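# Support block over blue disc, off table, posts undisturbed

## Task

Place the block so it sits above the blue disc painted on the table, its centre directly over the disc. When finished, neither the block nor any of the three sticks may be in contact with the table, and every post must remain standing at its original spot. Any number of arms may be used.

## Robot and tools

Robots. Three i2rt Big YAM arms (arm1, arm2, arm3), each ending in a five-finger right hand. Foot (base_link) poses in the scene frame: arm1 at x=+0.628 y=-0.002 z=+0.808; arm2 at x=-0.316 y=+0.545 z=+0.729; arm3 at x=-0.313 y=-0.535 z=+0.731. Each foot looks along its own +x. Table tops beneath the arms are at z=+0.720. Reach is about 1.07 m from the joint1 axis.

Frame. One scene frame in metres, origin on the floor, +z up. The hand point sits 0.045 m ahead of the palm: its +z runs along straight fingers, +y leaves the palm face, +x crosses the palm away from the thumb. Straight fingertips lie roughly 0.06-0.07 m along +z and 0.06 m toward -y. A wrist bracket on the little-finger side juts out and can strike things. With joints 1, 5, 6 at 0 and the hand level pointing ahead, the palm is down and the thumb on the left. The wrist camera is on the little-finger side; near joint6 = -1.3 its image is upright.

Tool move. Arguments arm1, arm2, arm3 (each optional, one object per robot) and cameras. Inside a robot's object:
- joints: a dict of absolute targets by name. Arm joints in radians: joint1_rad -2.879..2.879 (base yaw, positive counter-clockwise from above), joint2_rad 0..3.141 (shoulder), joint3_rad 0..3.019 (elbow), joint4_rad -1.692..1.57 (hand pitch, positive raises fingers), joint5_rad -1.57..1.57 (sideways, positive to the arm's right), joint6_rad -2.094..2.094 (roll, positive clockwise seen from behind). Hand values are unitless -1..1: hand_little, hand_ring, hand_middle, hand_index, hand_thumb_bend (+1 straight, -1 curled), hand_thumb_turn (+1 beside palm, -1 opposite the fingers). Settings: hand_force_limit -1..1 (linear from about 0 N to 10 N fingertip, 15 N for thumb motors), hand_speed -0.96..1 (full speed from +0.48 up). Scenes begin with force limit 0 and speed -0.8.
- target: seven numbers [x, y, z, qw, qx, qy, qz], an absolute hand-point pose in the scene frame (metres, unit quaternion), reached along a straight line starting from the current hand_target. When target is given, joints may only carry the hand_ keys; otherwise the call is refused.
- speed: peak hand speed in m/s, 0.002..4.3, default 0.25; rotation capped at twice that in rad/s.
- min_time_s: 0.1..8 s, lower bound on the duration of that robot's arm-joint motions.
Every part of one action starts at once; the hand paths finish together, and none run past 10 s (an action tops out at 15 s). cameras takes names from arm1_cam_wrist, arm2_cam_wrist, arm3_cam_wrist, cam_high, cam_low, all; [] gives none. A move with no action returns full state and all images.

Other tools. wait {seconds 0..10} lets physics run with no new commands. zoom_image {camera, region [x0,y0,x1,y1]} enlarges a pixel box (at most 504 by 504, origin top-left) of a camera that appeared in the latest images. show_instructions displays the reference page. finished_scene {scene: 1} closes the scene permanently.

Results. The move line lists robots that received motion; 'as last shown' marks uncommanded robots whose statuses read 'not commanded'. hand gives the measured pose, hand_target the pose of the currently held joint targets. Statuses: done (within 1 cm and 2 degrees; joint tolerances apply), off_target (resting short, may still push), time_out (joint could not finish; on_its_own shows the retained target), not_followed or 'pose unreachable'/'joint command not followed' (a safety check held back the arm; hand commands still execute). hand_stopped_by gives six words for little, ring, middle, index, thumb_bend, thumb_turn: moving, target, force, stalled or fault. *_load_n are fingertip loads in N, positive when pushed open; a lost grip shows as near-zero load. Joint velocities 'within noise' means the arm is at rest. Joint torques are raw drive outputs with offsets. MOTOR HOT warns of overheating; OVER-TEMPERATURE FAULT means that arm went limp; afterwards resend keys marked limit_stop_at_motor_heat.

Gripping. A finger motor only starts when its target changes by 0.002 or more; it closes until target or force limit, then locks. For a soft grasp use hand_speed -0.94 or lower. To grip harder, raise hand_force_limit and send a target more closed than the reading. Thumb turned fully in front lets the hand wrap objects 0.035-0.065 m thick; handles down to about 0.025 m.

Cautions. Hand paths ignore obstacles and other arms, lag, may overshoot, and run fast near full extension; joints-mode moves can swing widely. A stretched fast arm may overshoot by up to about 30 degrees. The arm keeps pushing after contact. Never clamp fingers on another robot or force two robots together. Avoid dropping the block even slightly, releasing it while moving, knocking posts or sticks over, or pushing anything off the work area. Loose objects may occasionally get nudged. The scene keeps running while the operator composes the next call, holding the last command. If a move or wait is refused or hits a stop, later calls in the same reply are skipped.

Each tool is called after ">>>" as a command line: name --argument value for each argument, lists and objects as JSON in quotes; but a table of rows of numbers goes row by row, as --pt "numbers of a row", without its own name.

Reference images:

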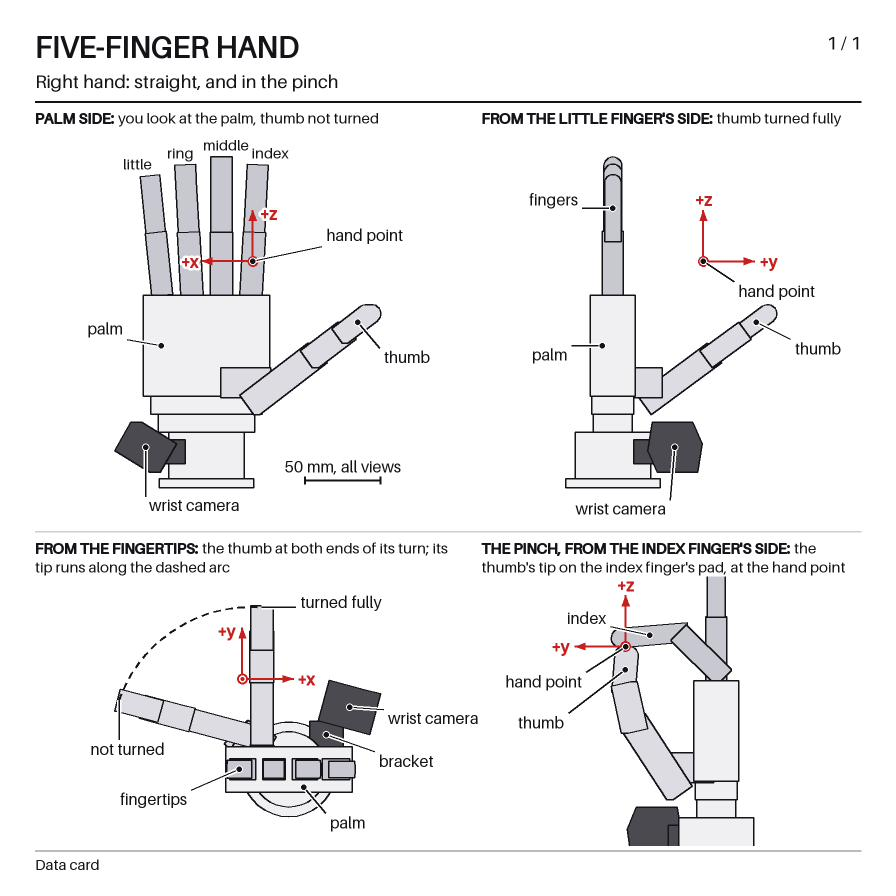

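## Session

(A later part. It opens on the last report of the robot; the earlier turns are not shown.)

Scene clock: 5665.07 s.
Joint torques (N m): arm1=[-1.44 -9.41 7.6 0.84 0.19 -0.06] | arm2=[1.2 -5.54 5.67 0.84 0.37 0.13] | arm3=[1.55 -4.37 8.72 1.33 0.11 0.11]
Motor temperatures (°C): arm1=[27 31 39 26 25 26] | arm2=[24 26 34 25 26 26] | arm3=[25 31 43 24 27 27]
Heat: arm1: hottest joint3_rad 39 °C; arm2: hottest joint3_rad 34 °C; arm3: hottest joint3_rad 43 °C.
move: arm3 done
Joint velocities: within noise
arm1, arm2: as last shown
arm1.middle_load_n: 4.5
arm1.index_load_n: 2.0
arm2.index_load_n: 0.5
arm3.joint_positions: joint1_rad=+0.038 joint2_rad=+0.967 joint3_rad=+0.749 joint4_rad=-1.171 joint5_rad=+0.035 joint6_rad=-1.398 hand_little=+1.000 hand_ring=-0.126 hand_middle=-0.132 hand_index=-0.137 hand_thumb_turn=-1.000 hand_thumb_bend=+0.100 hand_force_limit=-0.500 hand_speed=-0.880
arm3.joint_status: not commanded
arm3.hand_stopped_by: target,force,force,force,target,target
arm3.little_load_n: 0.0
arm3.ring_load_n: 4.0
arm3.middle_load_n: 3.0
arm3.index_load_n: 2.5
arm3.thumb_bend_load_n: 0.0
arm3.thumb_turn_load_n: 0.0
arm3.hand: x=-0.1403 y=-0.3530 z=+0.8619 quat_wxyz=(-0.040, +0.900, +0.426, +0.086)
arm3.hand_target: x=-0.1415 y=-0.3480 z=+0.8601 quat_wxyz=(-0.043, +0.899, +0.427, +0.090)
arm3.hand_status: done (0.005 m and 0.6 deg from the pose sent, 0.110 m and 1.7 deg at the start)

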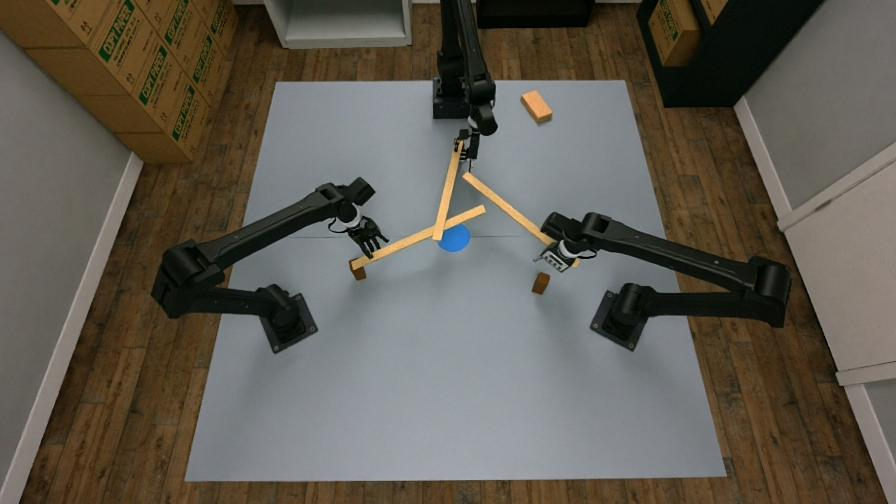

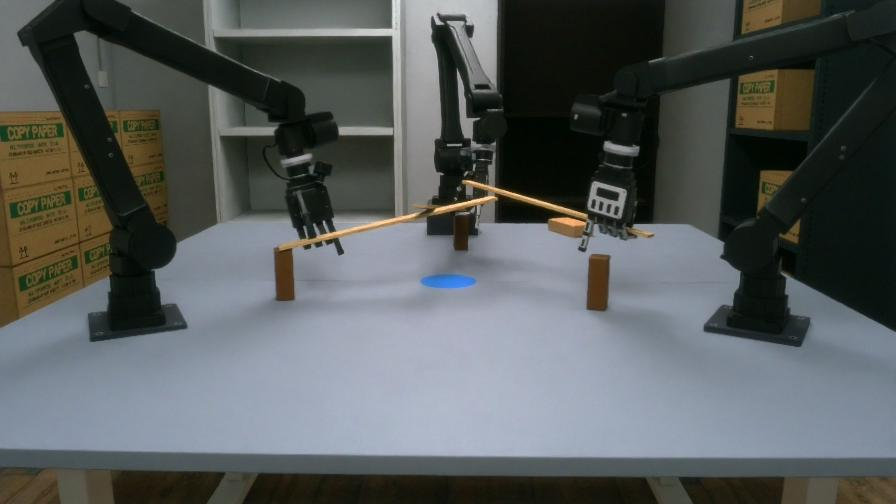

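>>> move --arm3 '{"target": [-0.1485, -0.343, 0.838, -0.0392, 0.8995, 0.4271, 0.0825], "speed": 0.08}' --cameras '["cam_high", "cam_low"]'

>>> zoom_image --camera "cam_high" --region '[430, 140, 600, 280]'

>>> zoom_image --camera "cam_low" --region '[400, 160, 520, 240]'

>>> zoom_image --camera "cam_low" --region '[560, 200, 680, 320]'

Scene clock: 5681.03 s.
Joint torques (N m): arm1=[-1.03 -8.7 7.38 0.95 0.15 0] | arm2=[1.08 -5.48 5.63 0.94 0.36 0.11] | arm3=[1.67 -4.54 8.5 1.4 0.15 0.11]
Motor temperatures (°C): arm1=[27 31 39 26 25 26] | arm2=[24 26 34 25 26 26] | arm3=[25 31 42 24 27 27]
Heat: arm1: hottest joint3_rad 39 °C; arm2: hottest joint3_rad 34 °C; arm3: hottest joint3_rad 42 °C.
move: arm3 done
Joint velocities: within noise
arm1, arm2: as last shown
arm1.middle_load_n: 4.0
arm3.joint_positions: joint1_rad=+0.069 joint2_rad=+1.004 joint3_rad=+0.713 joint4_rad=-1.115 joint5_rad=+0.037 joint6_rad=-1.368 hand_little=+1.000 hand_ring=-0.126 hand_middle=-0.132 hand_index=-0.137 hand_thumb_turn=-1.000 hand_thumb_bend=+0.100 hand_force_limit=-0.500 hand_speed=-0.880
arm3.joint_status: not commanded
arm3.hand_stopped_by: target,force,force,force,target,target
arm3.little_load_n: 0.0
arm3.ring_load_n: 4.0
arm3.middle_load_n: 3.0
arm3.index_load_n: 3.0
arm3.thumb_bend_load_n: 0.0
arm3.thumb_turn_load_n: 0.0
arm3.hand: x=-0.1470 y=-0.3474 z=+0.8401 quat_wxyz=(-0.037, +0.900, +0.426, +0.079)
arm3.hand_target: x=-0.1485 y=-0.3430 z=+0.8381 quat_wxyz=(-0.039, +0.900, +0.427, +0.083)
arm3.hand_status: done (0.005 m and 0.5 deg from the pose sent, 0.027 m and 0.5 deg at the start)

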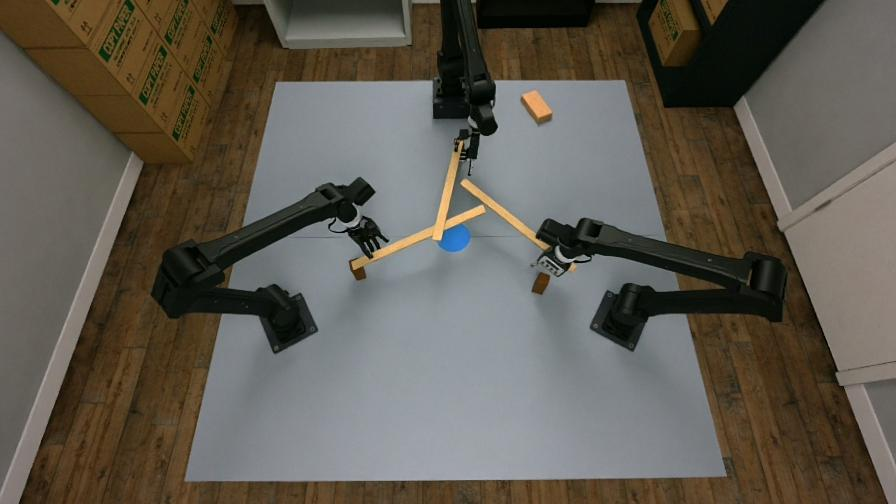

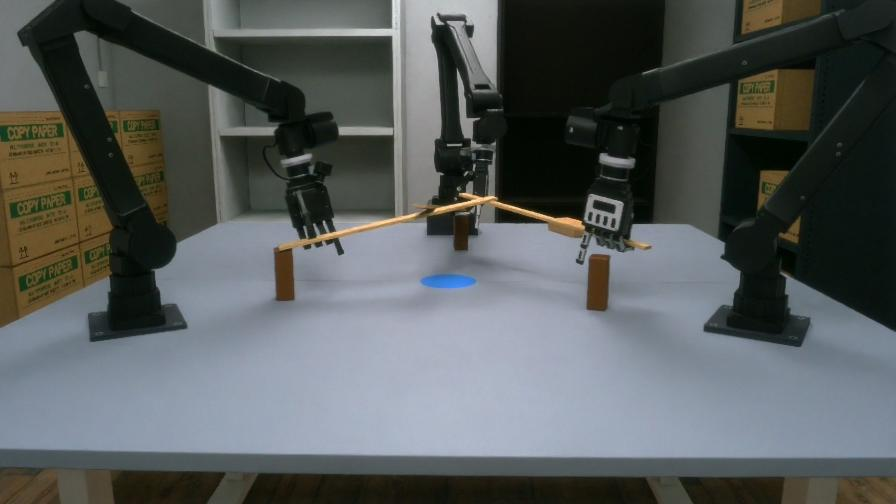

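Scaled by 2.965.

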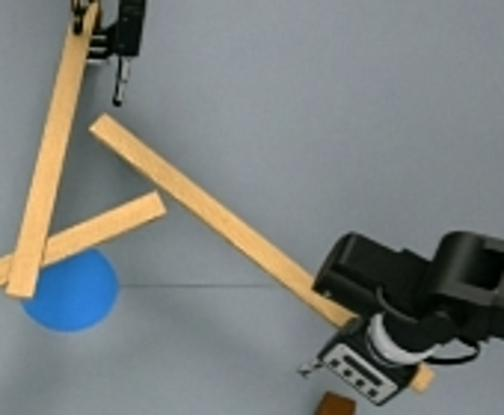

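Scaled by 4.200.

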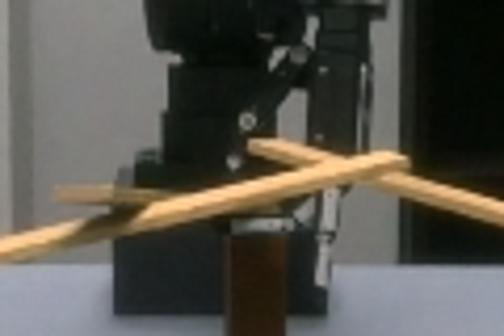

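Scaled by 4.200.

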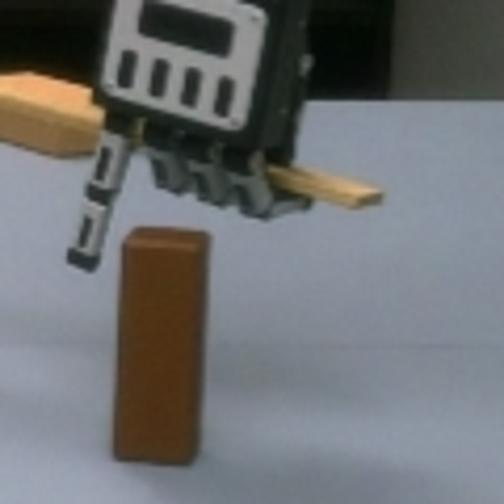

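>>> move --arm3 '{"target": [-0.1485, -0.343, 0.8435, -0.0366, 0.9000, 0.4273, 0.0771], "speed": 0.05}'

>>> move --arm3 '{"target": [-0.1570, -0.2970, 0.8435, -0.0366, 0.9000, 0.4273, 0.0771], "speed": 0.05}' --cameras '["cam_high", "cam_low"]'

>>> zoom_image --camera "cam_high" --region '[430, 150, 600, 290]'

>>> zoom_image --camera "cam_low" --region '[400, 170, 520, 230]'

>>> zoom_image --camera "cam_low" --region '[560, 200, 680, 320]'

Scene clock: 5720.77 s.
Joint torques (N m): arm1=[-1.85 -9.47 7.39 0.95 0.17 -0.01] | arm2=[1.79 -5.89 5.61 0.92 0.34 0.11] | arm3=[1.26 -4.31 10.09 0.42 0.05 0.07]
Motor temperatures (°C): arm1=[27 31 39 26 25 26] | arm2=[24 26 34 25 26 26] | arm3=[25 30 40 24 27 27]
Heat: arm1: hottest joint3_rad 39 °C; arm2: hottest joint3_rad 34 °C; arm3: hottest joint3_rad 40 °C.
move: arm3 done
Joint velocities: within noise
arm1, arm2: as last shown
arm1.middle_load_n: 4.5
arm1.index_load_n: 2.5
arm3.joint_positions: joint1_rad=+0.069 joint2_rad=+1.007 joint3_rad=+0.713 joint4_rad=-1.115 joint5_rad=+0.037 joint6_rad=-1.368 hand_little=+1.000 hand_ring=-0.126 hand_middle=-0.132 hand_index=-0.137 hand_thumb_turn=-1.000 hand_thumb_bend=+0.100 hand_force_limit=-0.500 hand_speed=-0.880
arm3.joint_status: not commanded
arm3.hand_stopped_by: target,force,force,force,target,target
arm3.little_load_n: 0.0
arm3.ring_load_n: 4.0
arm3.middle_load_n: 3.0
arm3.index_load_n: 2.5
arm3.thumb_bend_load_n: 0.0
arm3.thumb_turn_load_n: 0.0
arm3.hand: x=-0.1470 y=-0.3474 z=+0.8394 quat_wxyz=(-0.036, +0.901, +0.426, +0.077)
arm3.hand_target: x=-0.1485 y=-0.3430 z=+0.8434 quat_wxyz=(-0.037, +0.900, +0.427, +0.077)
arm3.hand_status: done (0.006 m and 0.2 deg from the pose sent, 0.006 m and 0.2 deg at the start)
pictures: none

Scene clock: 5722.33 s.
Joint torques (N m): arm1=[-1.03 -9.41 7.38 0.77 0.16 -0.01] | arm2=[1.96 -5.42 5.71 0.84 0.37 0.16] | arm3=[1.49 -6.24 12.86 1.2 0.16 0.08]
Motor temperatures (°C): arm1=[27 31 39 26 25 26] | arm2=[24 26 34 25 26 26] | arm3=[25 30 40 24 27 27]
Heat: arm1: hottest joint3_rad 39 °C; arm2: hottest joint3_rad 34 °C; arm3: hottest joint3_rad 40 °C.
move: arm3 off_target
Joint velocities: within noise
arm1, arm2: as last shown
arm2.index_load_n: 0.0
arm2.thumb_bend_load_n: 1.5
arm2.thumb_turn_load_n: -0.5
arm3.joint_positions: joint1_rad=+0.163 joint2_rad=+1.123 joint3_rad=+0.756 joint4_rad=-1.105 joint5_rad=+0.049 joint6_rad=-1.275 hand_little=+1.000 hand_ring=-0.126 hand_middle=-0.132 hand_index=-0.137 hand_thumb_turn=-1.000 hand_thumb_bend=+0.100 hand_force_limit=-0.500 hand_speed=-0.880
arm3.joint_status: not commanded
arm3.hand_stopped_by: target,force,force,force,target,target
arm3.little_load_n: 0.0
arm3.ring_load_n: 4.0
arm3.middle_load_n: 3.0
arm3.index_load_n: 2.5
arm3.thumb_bend_load_n: 0.5
arm3.thumb_turn_load_n: 0.0
arm3.hand: x=-0.1628 y=-0.3213 z=+0.8280 quat_wxyz=(-0.017, +0.902, +0.428, +0.055)
arm3.hand_target: x=-0.1575 y=-0.2980 z=+0.8438 quat_wxyz=(-0.037, +0.900, +0.427, +0.077)
arm3.hand_status: off_target (0.029 m and 3.4 deg from the pose sent, 0.052 m and 0.2 deg at the start)

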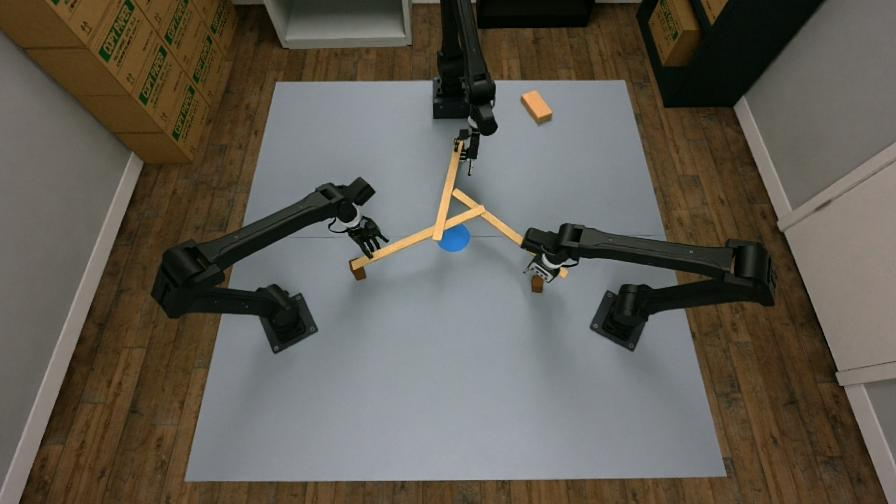

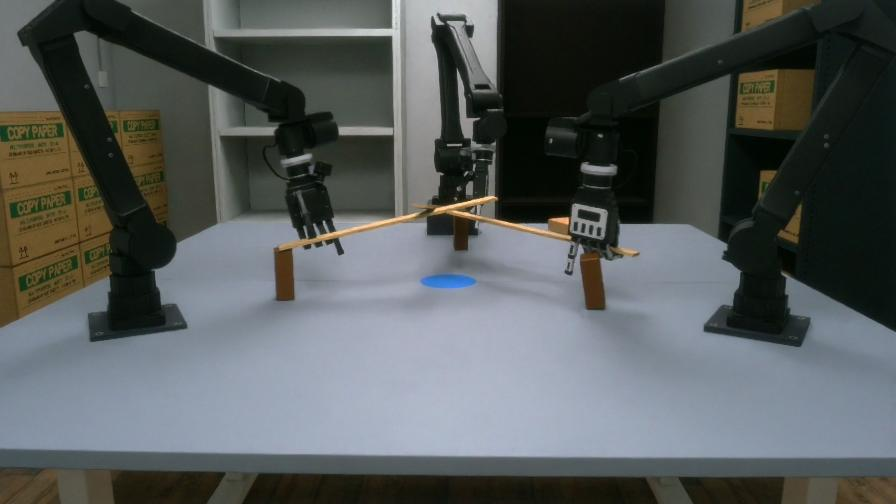

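Scaled by 2.965.

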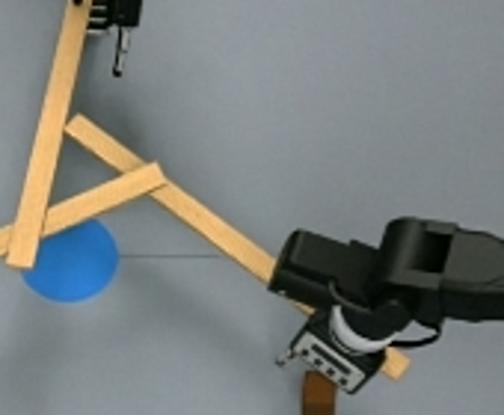

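Scaled by 4.200.

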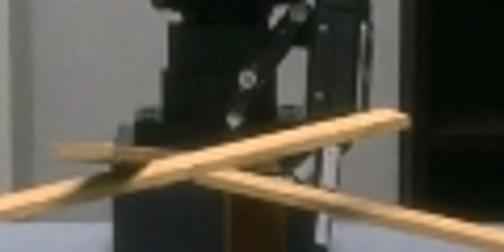

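Scaled by 4.200.

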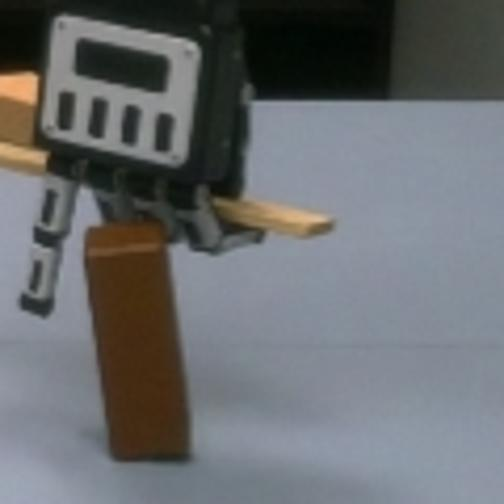

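>>> move --arm3 '{"target": [-0.1500, -0.3400, 0.8435, -0.0366, 0.9000, 0.4273, 0.0771], "speed": 0.03}' --cameras '["cam_high", "cam_low"]'

>>> zoom_image --camera "cam_high" --region '[500, 240, 580, 310]'

>>> zoom_image --camera "cam_low" --region '[560, 200, 680, 320]'

Scene clock: 5731.73 s.
Joint torques (N m): arm1=[-1.32 -9.76 7.56 0.68 0.1 -0.04] | arm2=[1.73 -5.6 5.67 1.01 0.35 0.13] | arm3=[-0.91 -6.53 8.55 0.35 0.04 -0.14]
Motor temperatures (°C): arm1=[27 31 39 26 25 26] | arm2=[24 26 34 25 26 26] | arm3=[25 30 40 24 27 27]
Heat: arm1: hottest joint3_rad 39 °C; arm2: hottest joint3_rad 34 °C; arm3: hottest joint3_rad 40 °C.
move: arm3 done
Joint velocities: within noise
arm1, arm2: as last shown
arm1.joint_positions: joint1_rad=+0.274 joint2_rad=+1.369 joint3_rad=+0.759 joint4_rad=-0.770 joint5_rad=+0.107 joint6_rad=-1.135 hand_little=+1.000 hand_ring=-0.116 hand_middle=-0.131 hand_index=-0.138 hand_thumb_turn=-1.000 hand_thumb_bend=+0.100 hand_force_limit=-0.500 hand_speed=-0.880
arm1.middle_load_n: 4.0
arm1.index_load_n: 1.5
arm1.hand: x=+0.3001 y=-0.0300 z=+0.8370 quat_wxyz=(+0.108, -0.084, -0.991, -0.011)
arm2.ring_load_n: 5.0
arm2.index_load_n: 0.5
arm2.thumb_bend_load_n: 2.0
arm2.thumb_turn_load_n: 0.0
arm2.hand: x=-0.1333 y=+0.2916 z=+0.8327 quat_wxyz=(+0.068, +0.799, -0.591, +0.084)
arm2.hand_target: x=-0.1281 y=+0.2901 z=+0.8330 quat_wxyz=(+0.070, +0.798, -0.591, +0.094)
arm3.joint_positions: joint1_rad=+0.106 joint2_rad=+1.031 joint3_rad=+0.736 joint4_rad=-1.114 joint5_rad=+0.039 joint6_rad=-1.334 hand_little=+1.000 hand_ring=-0.126 hand_middle=-0.133 hand_index=-0.138 hand_thumb_turn=-1.000 hand_thumb_bend=+0.101 hand_force_limit=-0.500 hand_speed=-0.880
arm3.joint_status: not commanded
arm3.hand_stopped_by: target,force,force,force,target,target
arm3.little_load_n: 0.0
arm3.ring_load_n: 3.0
arm3.middle_load_n: 1.5
arm3.index_load_n: 0.5
arm3.thumb_bend_load_n: 1.5
arm3.thumb_turn_load_n: 0.0
arm3.hand: x=-0.1521 y=-0.3346 z=+0.8425 quat_wxyz=(-0.038, +0.900, +0.428, +0.077)
arm3.hand_target: x=-0.1501 y=-0.3400 z=+0.8434 quat_wxyz=(-0.037, +0.900, +0.427, +0.077)
arm3.hand_status: done (0.006 m and 0.2 deg from the pose sent, 0.027 m and 3.4 deg at the start)

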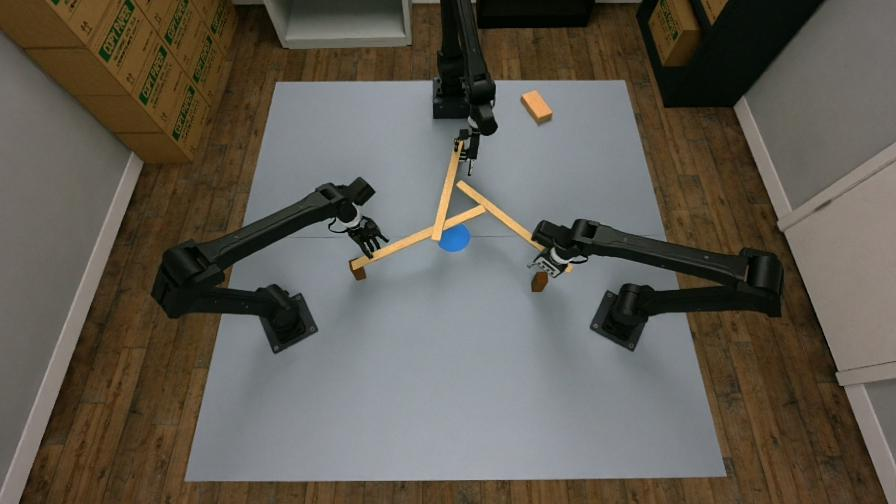

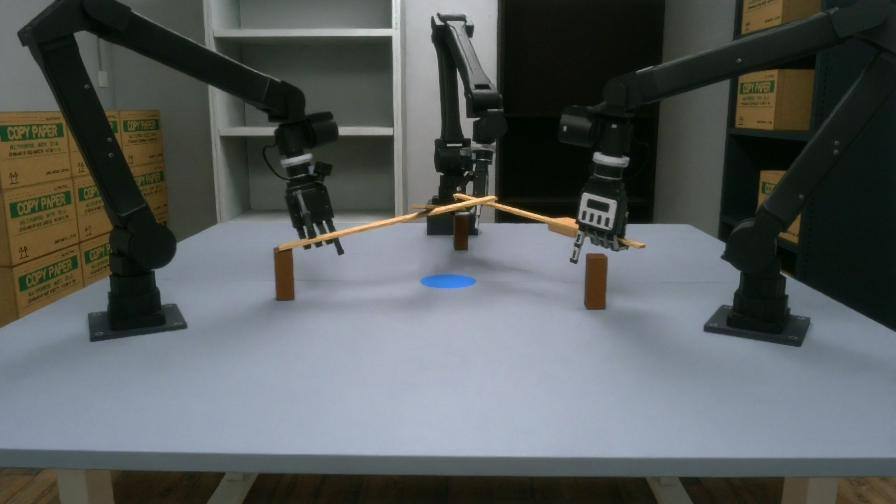

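Scaled by 6.300.

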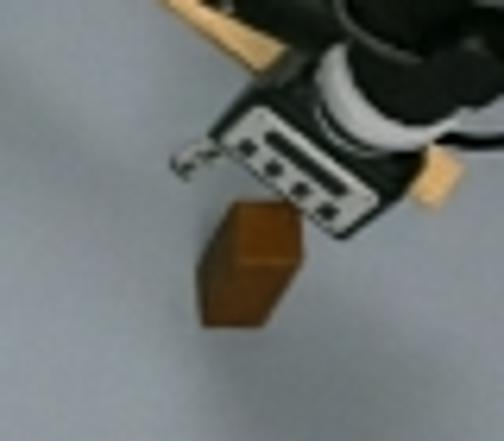

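Scaled by 4.200.

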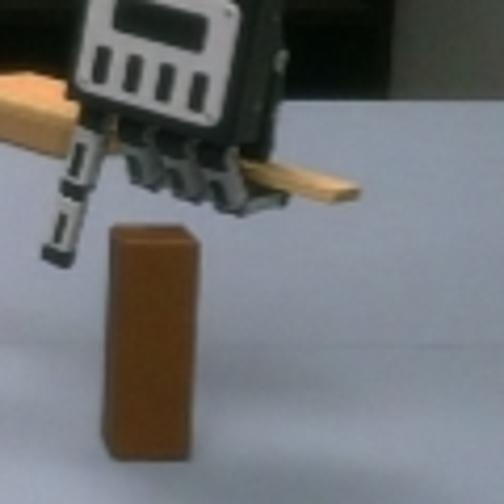

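>>> zoom_image --camera "cam_high" --region '[430, 150, 600, 290]'

>>> zoom_image --camera "cam_low" --region '[400, 170, 520, 230]'

Scaled by 2.965.

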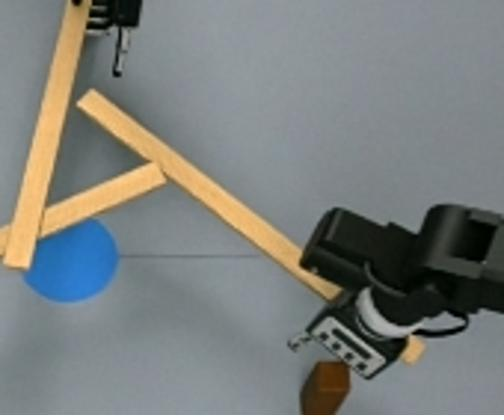

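Scaled by 4.200.

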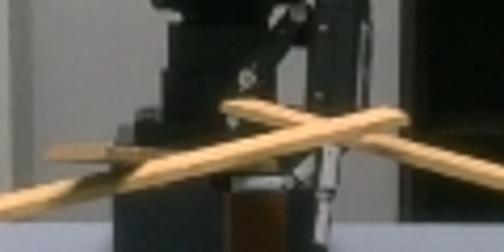

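>>> move --arm3 '{"target": [-0.0868, -0.3082, 0.8445, -0.0366, 0.9000, 0.4273, 0.0771], "speed": 0.06}' --cameras '["cam_high", "cam_low"]'

>>> zoom_image --camera "cam_high" --region '[430, 150, 600, 290]'

>>> zoom_image --camera "cam_low" --region '[400, 150, 520, 240]'

>>> zoom_image --camera "cam_low" --region '[560, 200, 680, 320]'

Scene clock: 5809.27 s.
Joint torques (N m): arm1=[-1.08 -9.05 7.46 0.88 0.05 0.01] | arm2=[1.38 -5.48 5.61 0.9 0.33 0.15] | arm3=[-0.67 -6.77 13.19 1.36 0.02 -0.18]
Motor temperatures (°C): arm1=[27 31 39 26 25 26] | arm2=[24 26 34 25 26 26] | arm3=[25 30 39 24 27 27]
Heat: arm1: hottest joint3_rad 39 °C; arm2: hottest joint3_rad 34 °C; arm3: hottest joint3_rad 39 °C.
move: arm3 off_target
Joint velocities: within noise
arm1.joint_positions: joint1_rad=+0.274 joint2_rad=+1.369 joint3_rad=+0.759 joint4_rad=-0.770 joint5_rad=+0.107 joint6_rad=-1.135 hand_little=+1.000 hand_ring=-0.116 hand_middle=-0.131 hand_index=-0.138 hand_thumb_turn=-1.000 hand_thumb_bend=+0.100 hand_force_limit=-0.500 hand_speed=-0.880
arm1.joint_status: not commanded
arm1.hand_stopped_by: target,force,force,force,target,target
arm1.little_load_n: 0.0
arm1.ring_load_n: 2.5
arm1.middle_load_n: 4.0
arm1.index_load_n: 1.5
arm1.thumb_bend_load_n: 0.0
arm1.thumb_turn_load_n: 0.0
arm1.hand: x=+0.3001 y=-0.0300 z=+0.8370 quat_wxyz=(+0.108, -0.084, -0.991, -0.011)
arm1.hand_target: x=+0.2960 y=-0.0311 z=+0.8381 quat_wxyz=(+0.114, -0.082, -0.990, -0.009)
arm1.hand_status: not commanded
arm2: as last shown
arm3.joint_positions: joint1_rad=-0.029 joint2_rad=+1.186 joint3_rad=+0.802 joint4_rad=-1.087 joint5_rad=+0.020 joint6_rad=-1.459 hand_little=+1.000 hand_ring=-0.126 hand_middle=-0.133 hand_index=-0.138 hand_thumb_turn=-1.000 hand_thumb_bend=+0.100 hand_force_limit=-0.500 hand_speed=-0.880
arm3.joint_status: not commanded
arm3.hand_stopped_by: target,force,force,force,target,target
arm3.little_load_n: 0.0
arm3.ring_load_n: 2.5
arm3.middle_load_n: 1.5
arm3.index_load_n: 0.5
arm3.thumb_bend_load_n: 0.5
arm3.thumb_turn_load_n: 0.0
arm3.hand: x=-0.1058 y=-0.3290 z=+0.8273 quat_wxyz=(-0.020, +0.904, +0.425, +0.049)
arm3.hand_target: x=-0.0877 y=-0.3093 z=+0.8454 quat_wxyz=(-0.036, +0.900, +0.427, +0.078)
arm3.hand_status: off_target (0.033 m and 3.7 deg from the pose sent, 0.070 m and 0.2 deg at the start)

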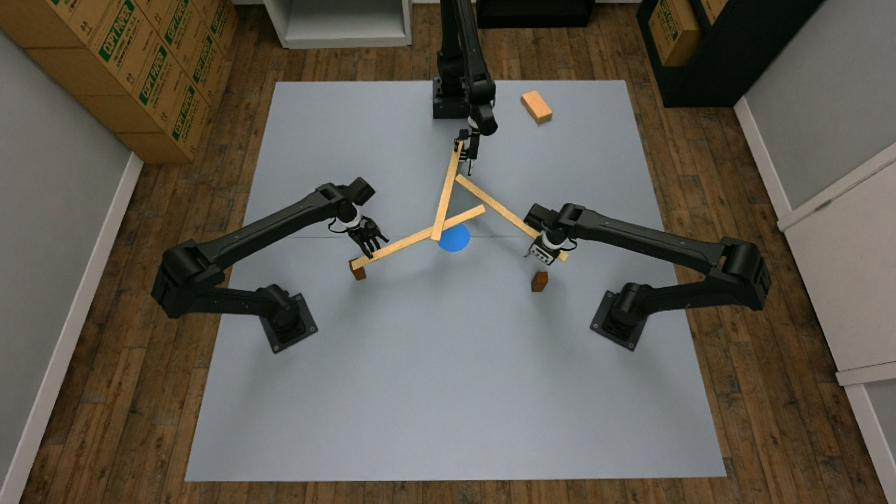

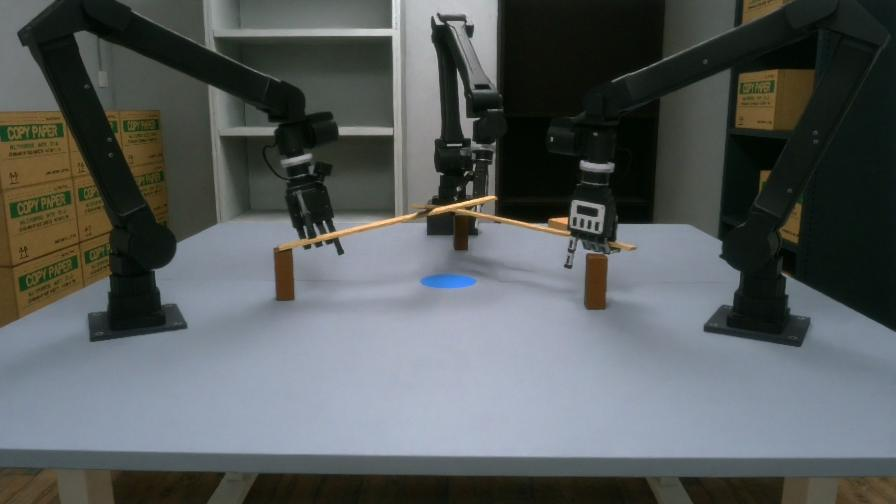

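Scaled by 2.965.

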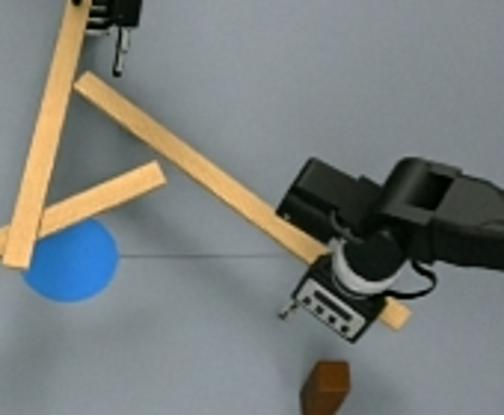

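Scaled by 4.200.

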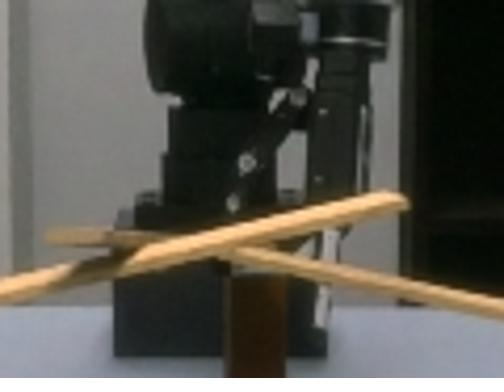

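Scaled by 4.200.

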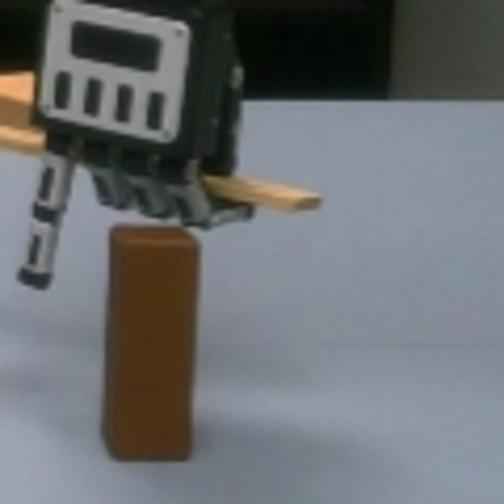

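>>> move --arm3 '{"target": [-0.103, -0.338, 0.91, -0.0418, 0.8988, 0.4268, 0.0902], "speed": 0.08}'

>>> move --arm3 '{"target": [-0.0868, -0.3082, 0.905, -0.0366, 0.9000, 0.4273, 0.0771], "speed": 0.08}' --cameras '["cam_high", "cam_low"]'

>>> zoom_image --camera "cam_high" --region '[430, 130, 600, 270]'

>>> zoom_image --camera "cam_low" --region '[400, 120, 680, 300]'

Scene clock: 5842.10 s.
Joint torques (N m): arm1=[-0.79 -9.35 7.6 0.69 0.09 -0.02] | arm2=[1.96 -5.83 5.61 0.92 0.34 0.12] | arm3=[-1.03 -6.65 13.7 0.36 0.07 -0.12]
Motor temperatures (°C): arm1=[27 31 39 26 25 26] | arm2=[24 26 34 25 26 26] | arm3=[25 30 39 24 27 27]
Heat: arm1: hottest joint3_rad 39 °C; arm2: hottest joint3_rad 34 °C; arm3: hottest joint3_rad 39 °C.
move: arm3 off_target
Joint velocities: within noise
arm1, arm2: as last shown
arm1.ring_load_n: 3.0
arm2.index_load_n: 0.0
arm3.joint_positions: joint1_rad=-0.034 joint2_rad=+1.038 joint3_rad=+0.862 joint4_rad=-1.253 joint5_rad=+0.020 joint6_rad=-1.476 hand_little=+1.000 hand_ring=-0.126 hand_middle=-0.133 hand_index=-0.138 hand_thumb_turn=-1.000 hand_thumb_bend=+0.100 hand_force_limit=-0.500 hand_speed=-0.880
arm3.joint_status: not commanded
arm3.hand_stopped_by: target,force,force,force,target,target
arm3.little_load_n: 0.0
arm3.ring_load_n: 3.5
arm3.middle_load_n: 1.5
arm3.index_load_n: 0.0
arm3.thumb_bend_load_n: 1.0
arm3.thumb_turn_load_n: 0.5
arm3.hand: x=-0.1155 y=-0.3479 z=+0.8875 quat_wxyz=(-0.030, +0.900, +0.429, +0.068)
arm3.hand_target: x=-0.1036 y=-0.3387 z=+0.9098 quat_wxyz=(-0.041, +0.899, +0.427, +0.091)
arm3.hand_status: off_target (0.028 m and 2.9 deg from the pose sent, 0.083 m and 5.4 deg at the start)
pictures: none

Scene clock: 5843.07 s.
Joint torques (N m): arm1=[-0.91 -9.47 7.36 0.73 0.09 -0.05] | arm2=[1.26 -5.89 5.67 0.96 0.32 0.13] | arm3=[-0.03 -7.18 13.76 1.09 0.02 -0.04]
Motor temperatures (°C): arm1=[27 31 39 26 25 26] | arm2=[24 26 34 25 26 26] | arm3=[25 30 39 24 27 27]
Heat: arm1: hottest joint3_rad 39 °C; arm2: hottest joint3_rad 34 °C; arm3: hottest joint3_rad 39 °C.
move: arm3 off_target
Joint velocities: within noise
arm1: as last shown
arm1.ring_load_n: 2.5
arm2.joint_positions: joint1_rad=+0.303 joint2_rad=+1.213 joint3_rad=+0.855 joint4_rad=-1.019 joint5_rad=+0.119 joint6_rad=-1.058 hand_little=+1.000 hand_ring=-0.126 hand_middle=-0.143 hand_index=-0.149 hand_thumb_turn=-1.000 hand_thumb_bend=+0.100 hand_force_limit=-0.500 hand_speed=-0.880
arm2.joint_status: not commanded
arm2.hand_stopped_by: target,force,force,force,target,target
arm2.little_load_n: 0.0
arm2.ring_load_n: 4.5
arm2.middle_load_n: 4.5
arm2.index_load_n: 0.0
arm2.thumb_bend_load_n: 2.0
arm2.thumb_turn_load_n: 0.0
arm2.hand: x=-0.1333 y=+0.2916 z=+0.8327 quat_wxyz=(+0.068, +0.799, -0.591, +0.084)
arm2.hand_target: x=-0.1281 y=+0.2901 z=+0.8330 quat_wxyz=(+0.070, +0.798, -0.591, +0.094)
arm2.hand_status: not commanded
arm3.joint_positions: joint1_rad=-0.034 joint2_rad=+1.148 joint3_rad=+0.932 joint4_rad=-1.253 joint5_rad=+0.019 joint6_rad=-1.476 hand_little=+1.000 hand_ring=-0.126 hand_middle=-0.133 hand_index=-0.138 hand_thumb_turn=-1.000 hand_thumb_bend=+0.100 hand_force_limit=-0.500 hand_speed=-0.880
arm3.joint_status: not commanded
arm3.hand_stopped_by: target,force,force,force,target,target
arm3.little_load_n: 0.0
arm3.ring_load_n: 3.5
arm3.middle_load_n: 1.5
arm3.index_load_n: 0.5
arm3.thumb_bend_load_n: 0.5
arm3.thumb_turn_load_n: 0.0
arm3.hand: x=-0.1010 y=-0.3254 z=+0.8852 quat_wxyz=(-0.020, +0.901, +0.430, +0.050)
arm3.hand_target: x=-0.0875 y=-0.3091 z=+0.9053 quat_wxyz=(-0.036, +0.900, +0.427, +0.077)
arm3.hand_status: off_target (0.030 m and 3.6 deg from the pose sent, 0.052 m and 1.3 deg at the start)

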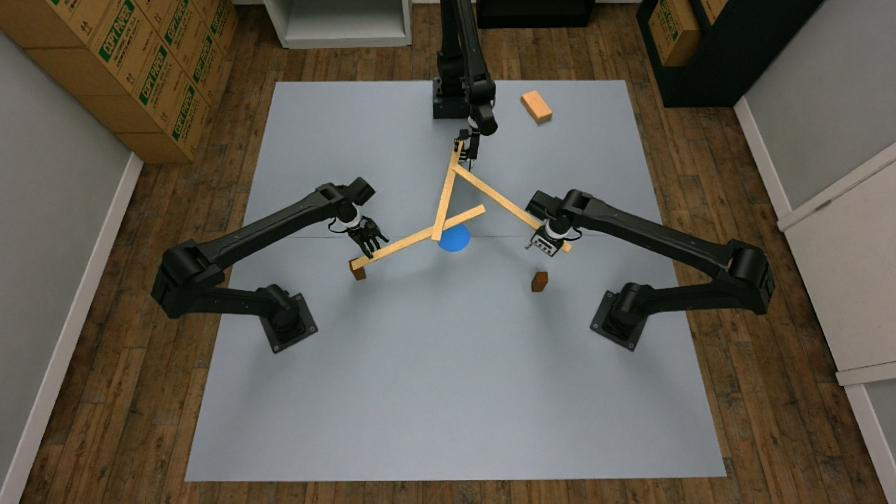

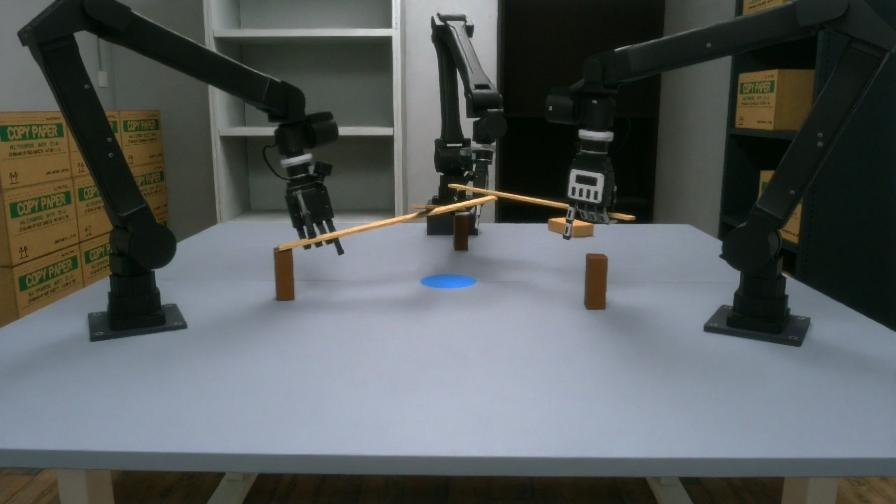

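Scaled by 2.965.

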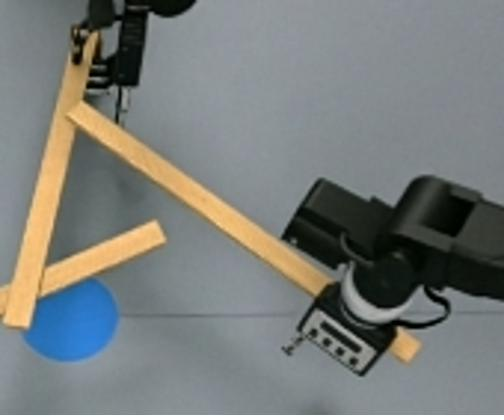

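Scaled by 1.800.

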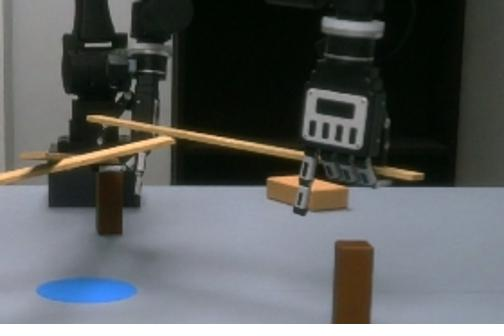

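>>> move --arm3 '{"target": [-0.083, -0.296, 0.858, -0.0392, 0.8995, 0.4271, 0.0825], "speed": 0.06}' --cameras '["cam_high", "cam_low"]'

>>> zoom_image --camera "cam_high" --region '[430, 130, 600, 270]'

>>> zoom_image --camera "cam_low" --region '[400, 120, 680, 300]'

Scene clock: 5857.83 s.
Joint torques (N m): arm1=[-1.38 -9.41 7.51 0.92 0.05 0.01] | arm2=[1.55 -5.54 5.61 0.95 0.32 0.11] | arm3=[0.21 -7.77 8.59 1.39 0.1 0.09]
Motor temperatures (°C): arm1=[27 31 39 26 25 26] | arm2=[24 26 34 25 26 26] | arm3=[25 30 41 24 27 27]
Heat: arm1: hottest joint3_rad 39 °C; arm2: hottest joint3_rad 34 °C; arm3: hottest joint3_rad 41 °C.
move: arm3 done
Joint velocities: within noise
arm1, arm2: as last shown
arm1.thumb_turn_load_n: -0.5
arm2.ring_load_n: 5.0
arm2.middle_load_n: 4.0
arm2.index_load_n: 0.5
arm2.thumb_bend_load_n: 1.5
arm3.joint_positions: joint1_rad=-0.034 joint2_rad=+1.206 joint3_rad=+0.908 joint4_rad=-1.107 joint5_rad=+0.019 joint6_rad=-1.476 hand_little=+1.000 hand_ring=-0.126 hand_middle=-0.133 hand_index=-0.138 hand_thumb_turn=-1.000 hand_thumb_bend=+0.100 hand_force_limit=-0.500 hand_speed=-0.880
arm3.joint_status: not commanded
arm3.hand_stopped_by: target,force,force,force,target,target
arm3.little_load_n: 0.0
arm3.ring_load_n: 3.5
arm3.middle_load_n: 1.5
arm3.index_load_n: 0.5
arm3.thumb_bend_load_n: 1.0
arm3.thumb_turn_load_n: 0.0
arm3.hand: x=-0.0837 y=-0.2993 z=+0.8600 quat_wxyz=(-0.037, +0.899, +0.429, +0.078)
arm3.hand_target: x=-0.0830 y=-0.2960 z=+0.8581 quat_wxyz=(-0.039, +0.900, +0.427, +0.082)
arm3.hand_status: done (0.004 m and 0.6 deg from the pose sent, 0.044 m and 4.3 deg at the start)

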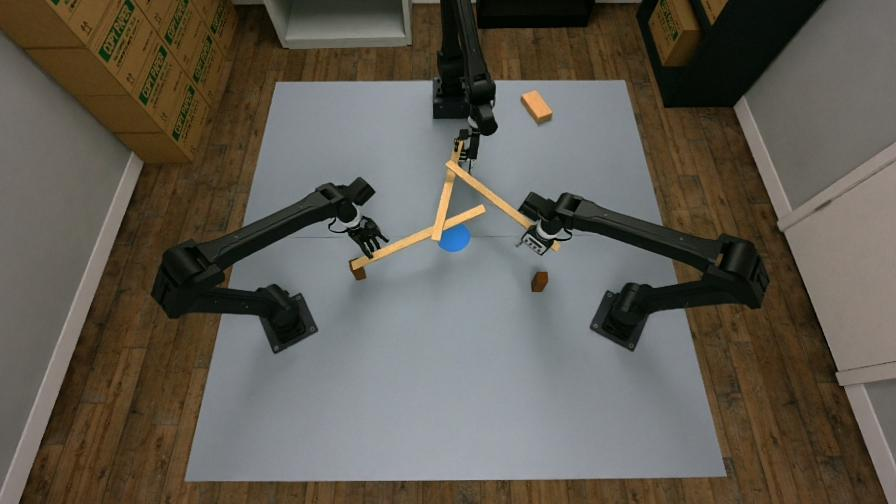

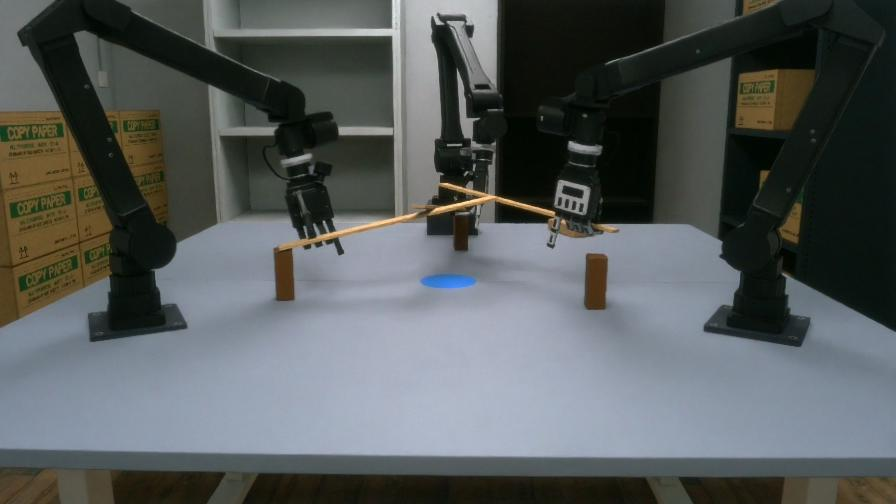

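Scaled by 2.965.

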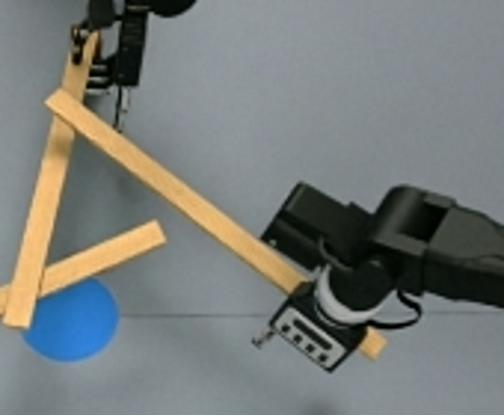

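Scaled by 1.800.

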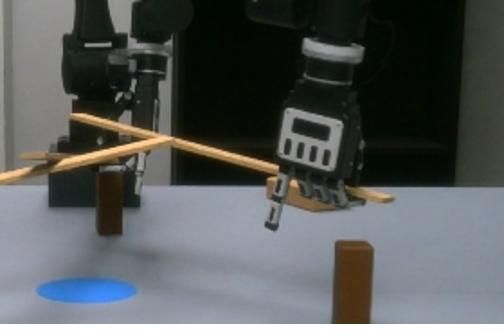

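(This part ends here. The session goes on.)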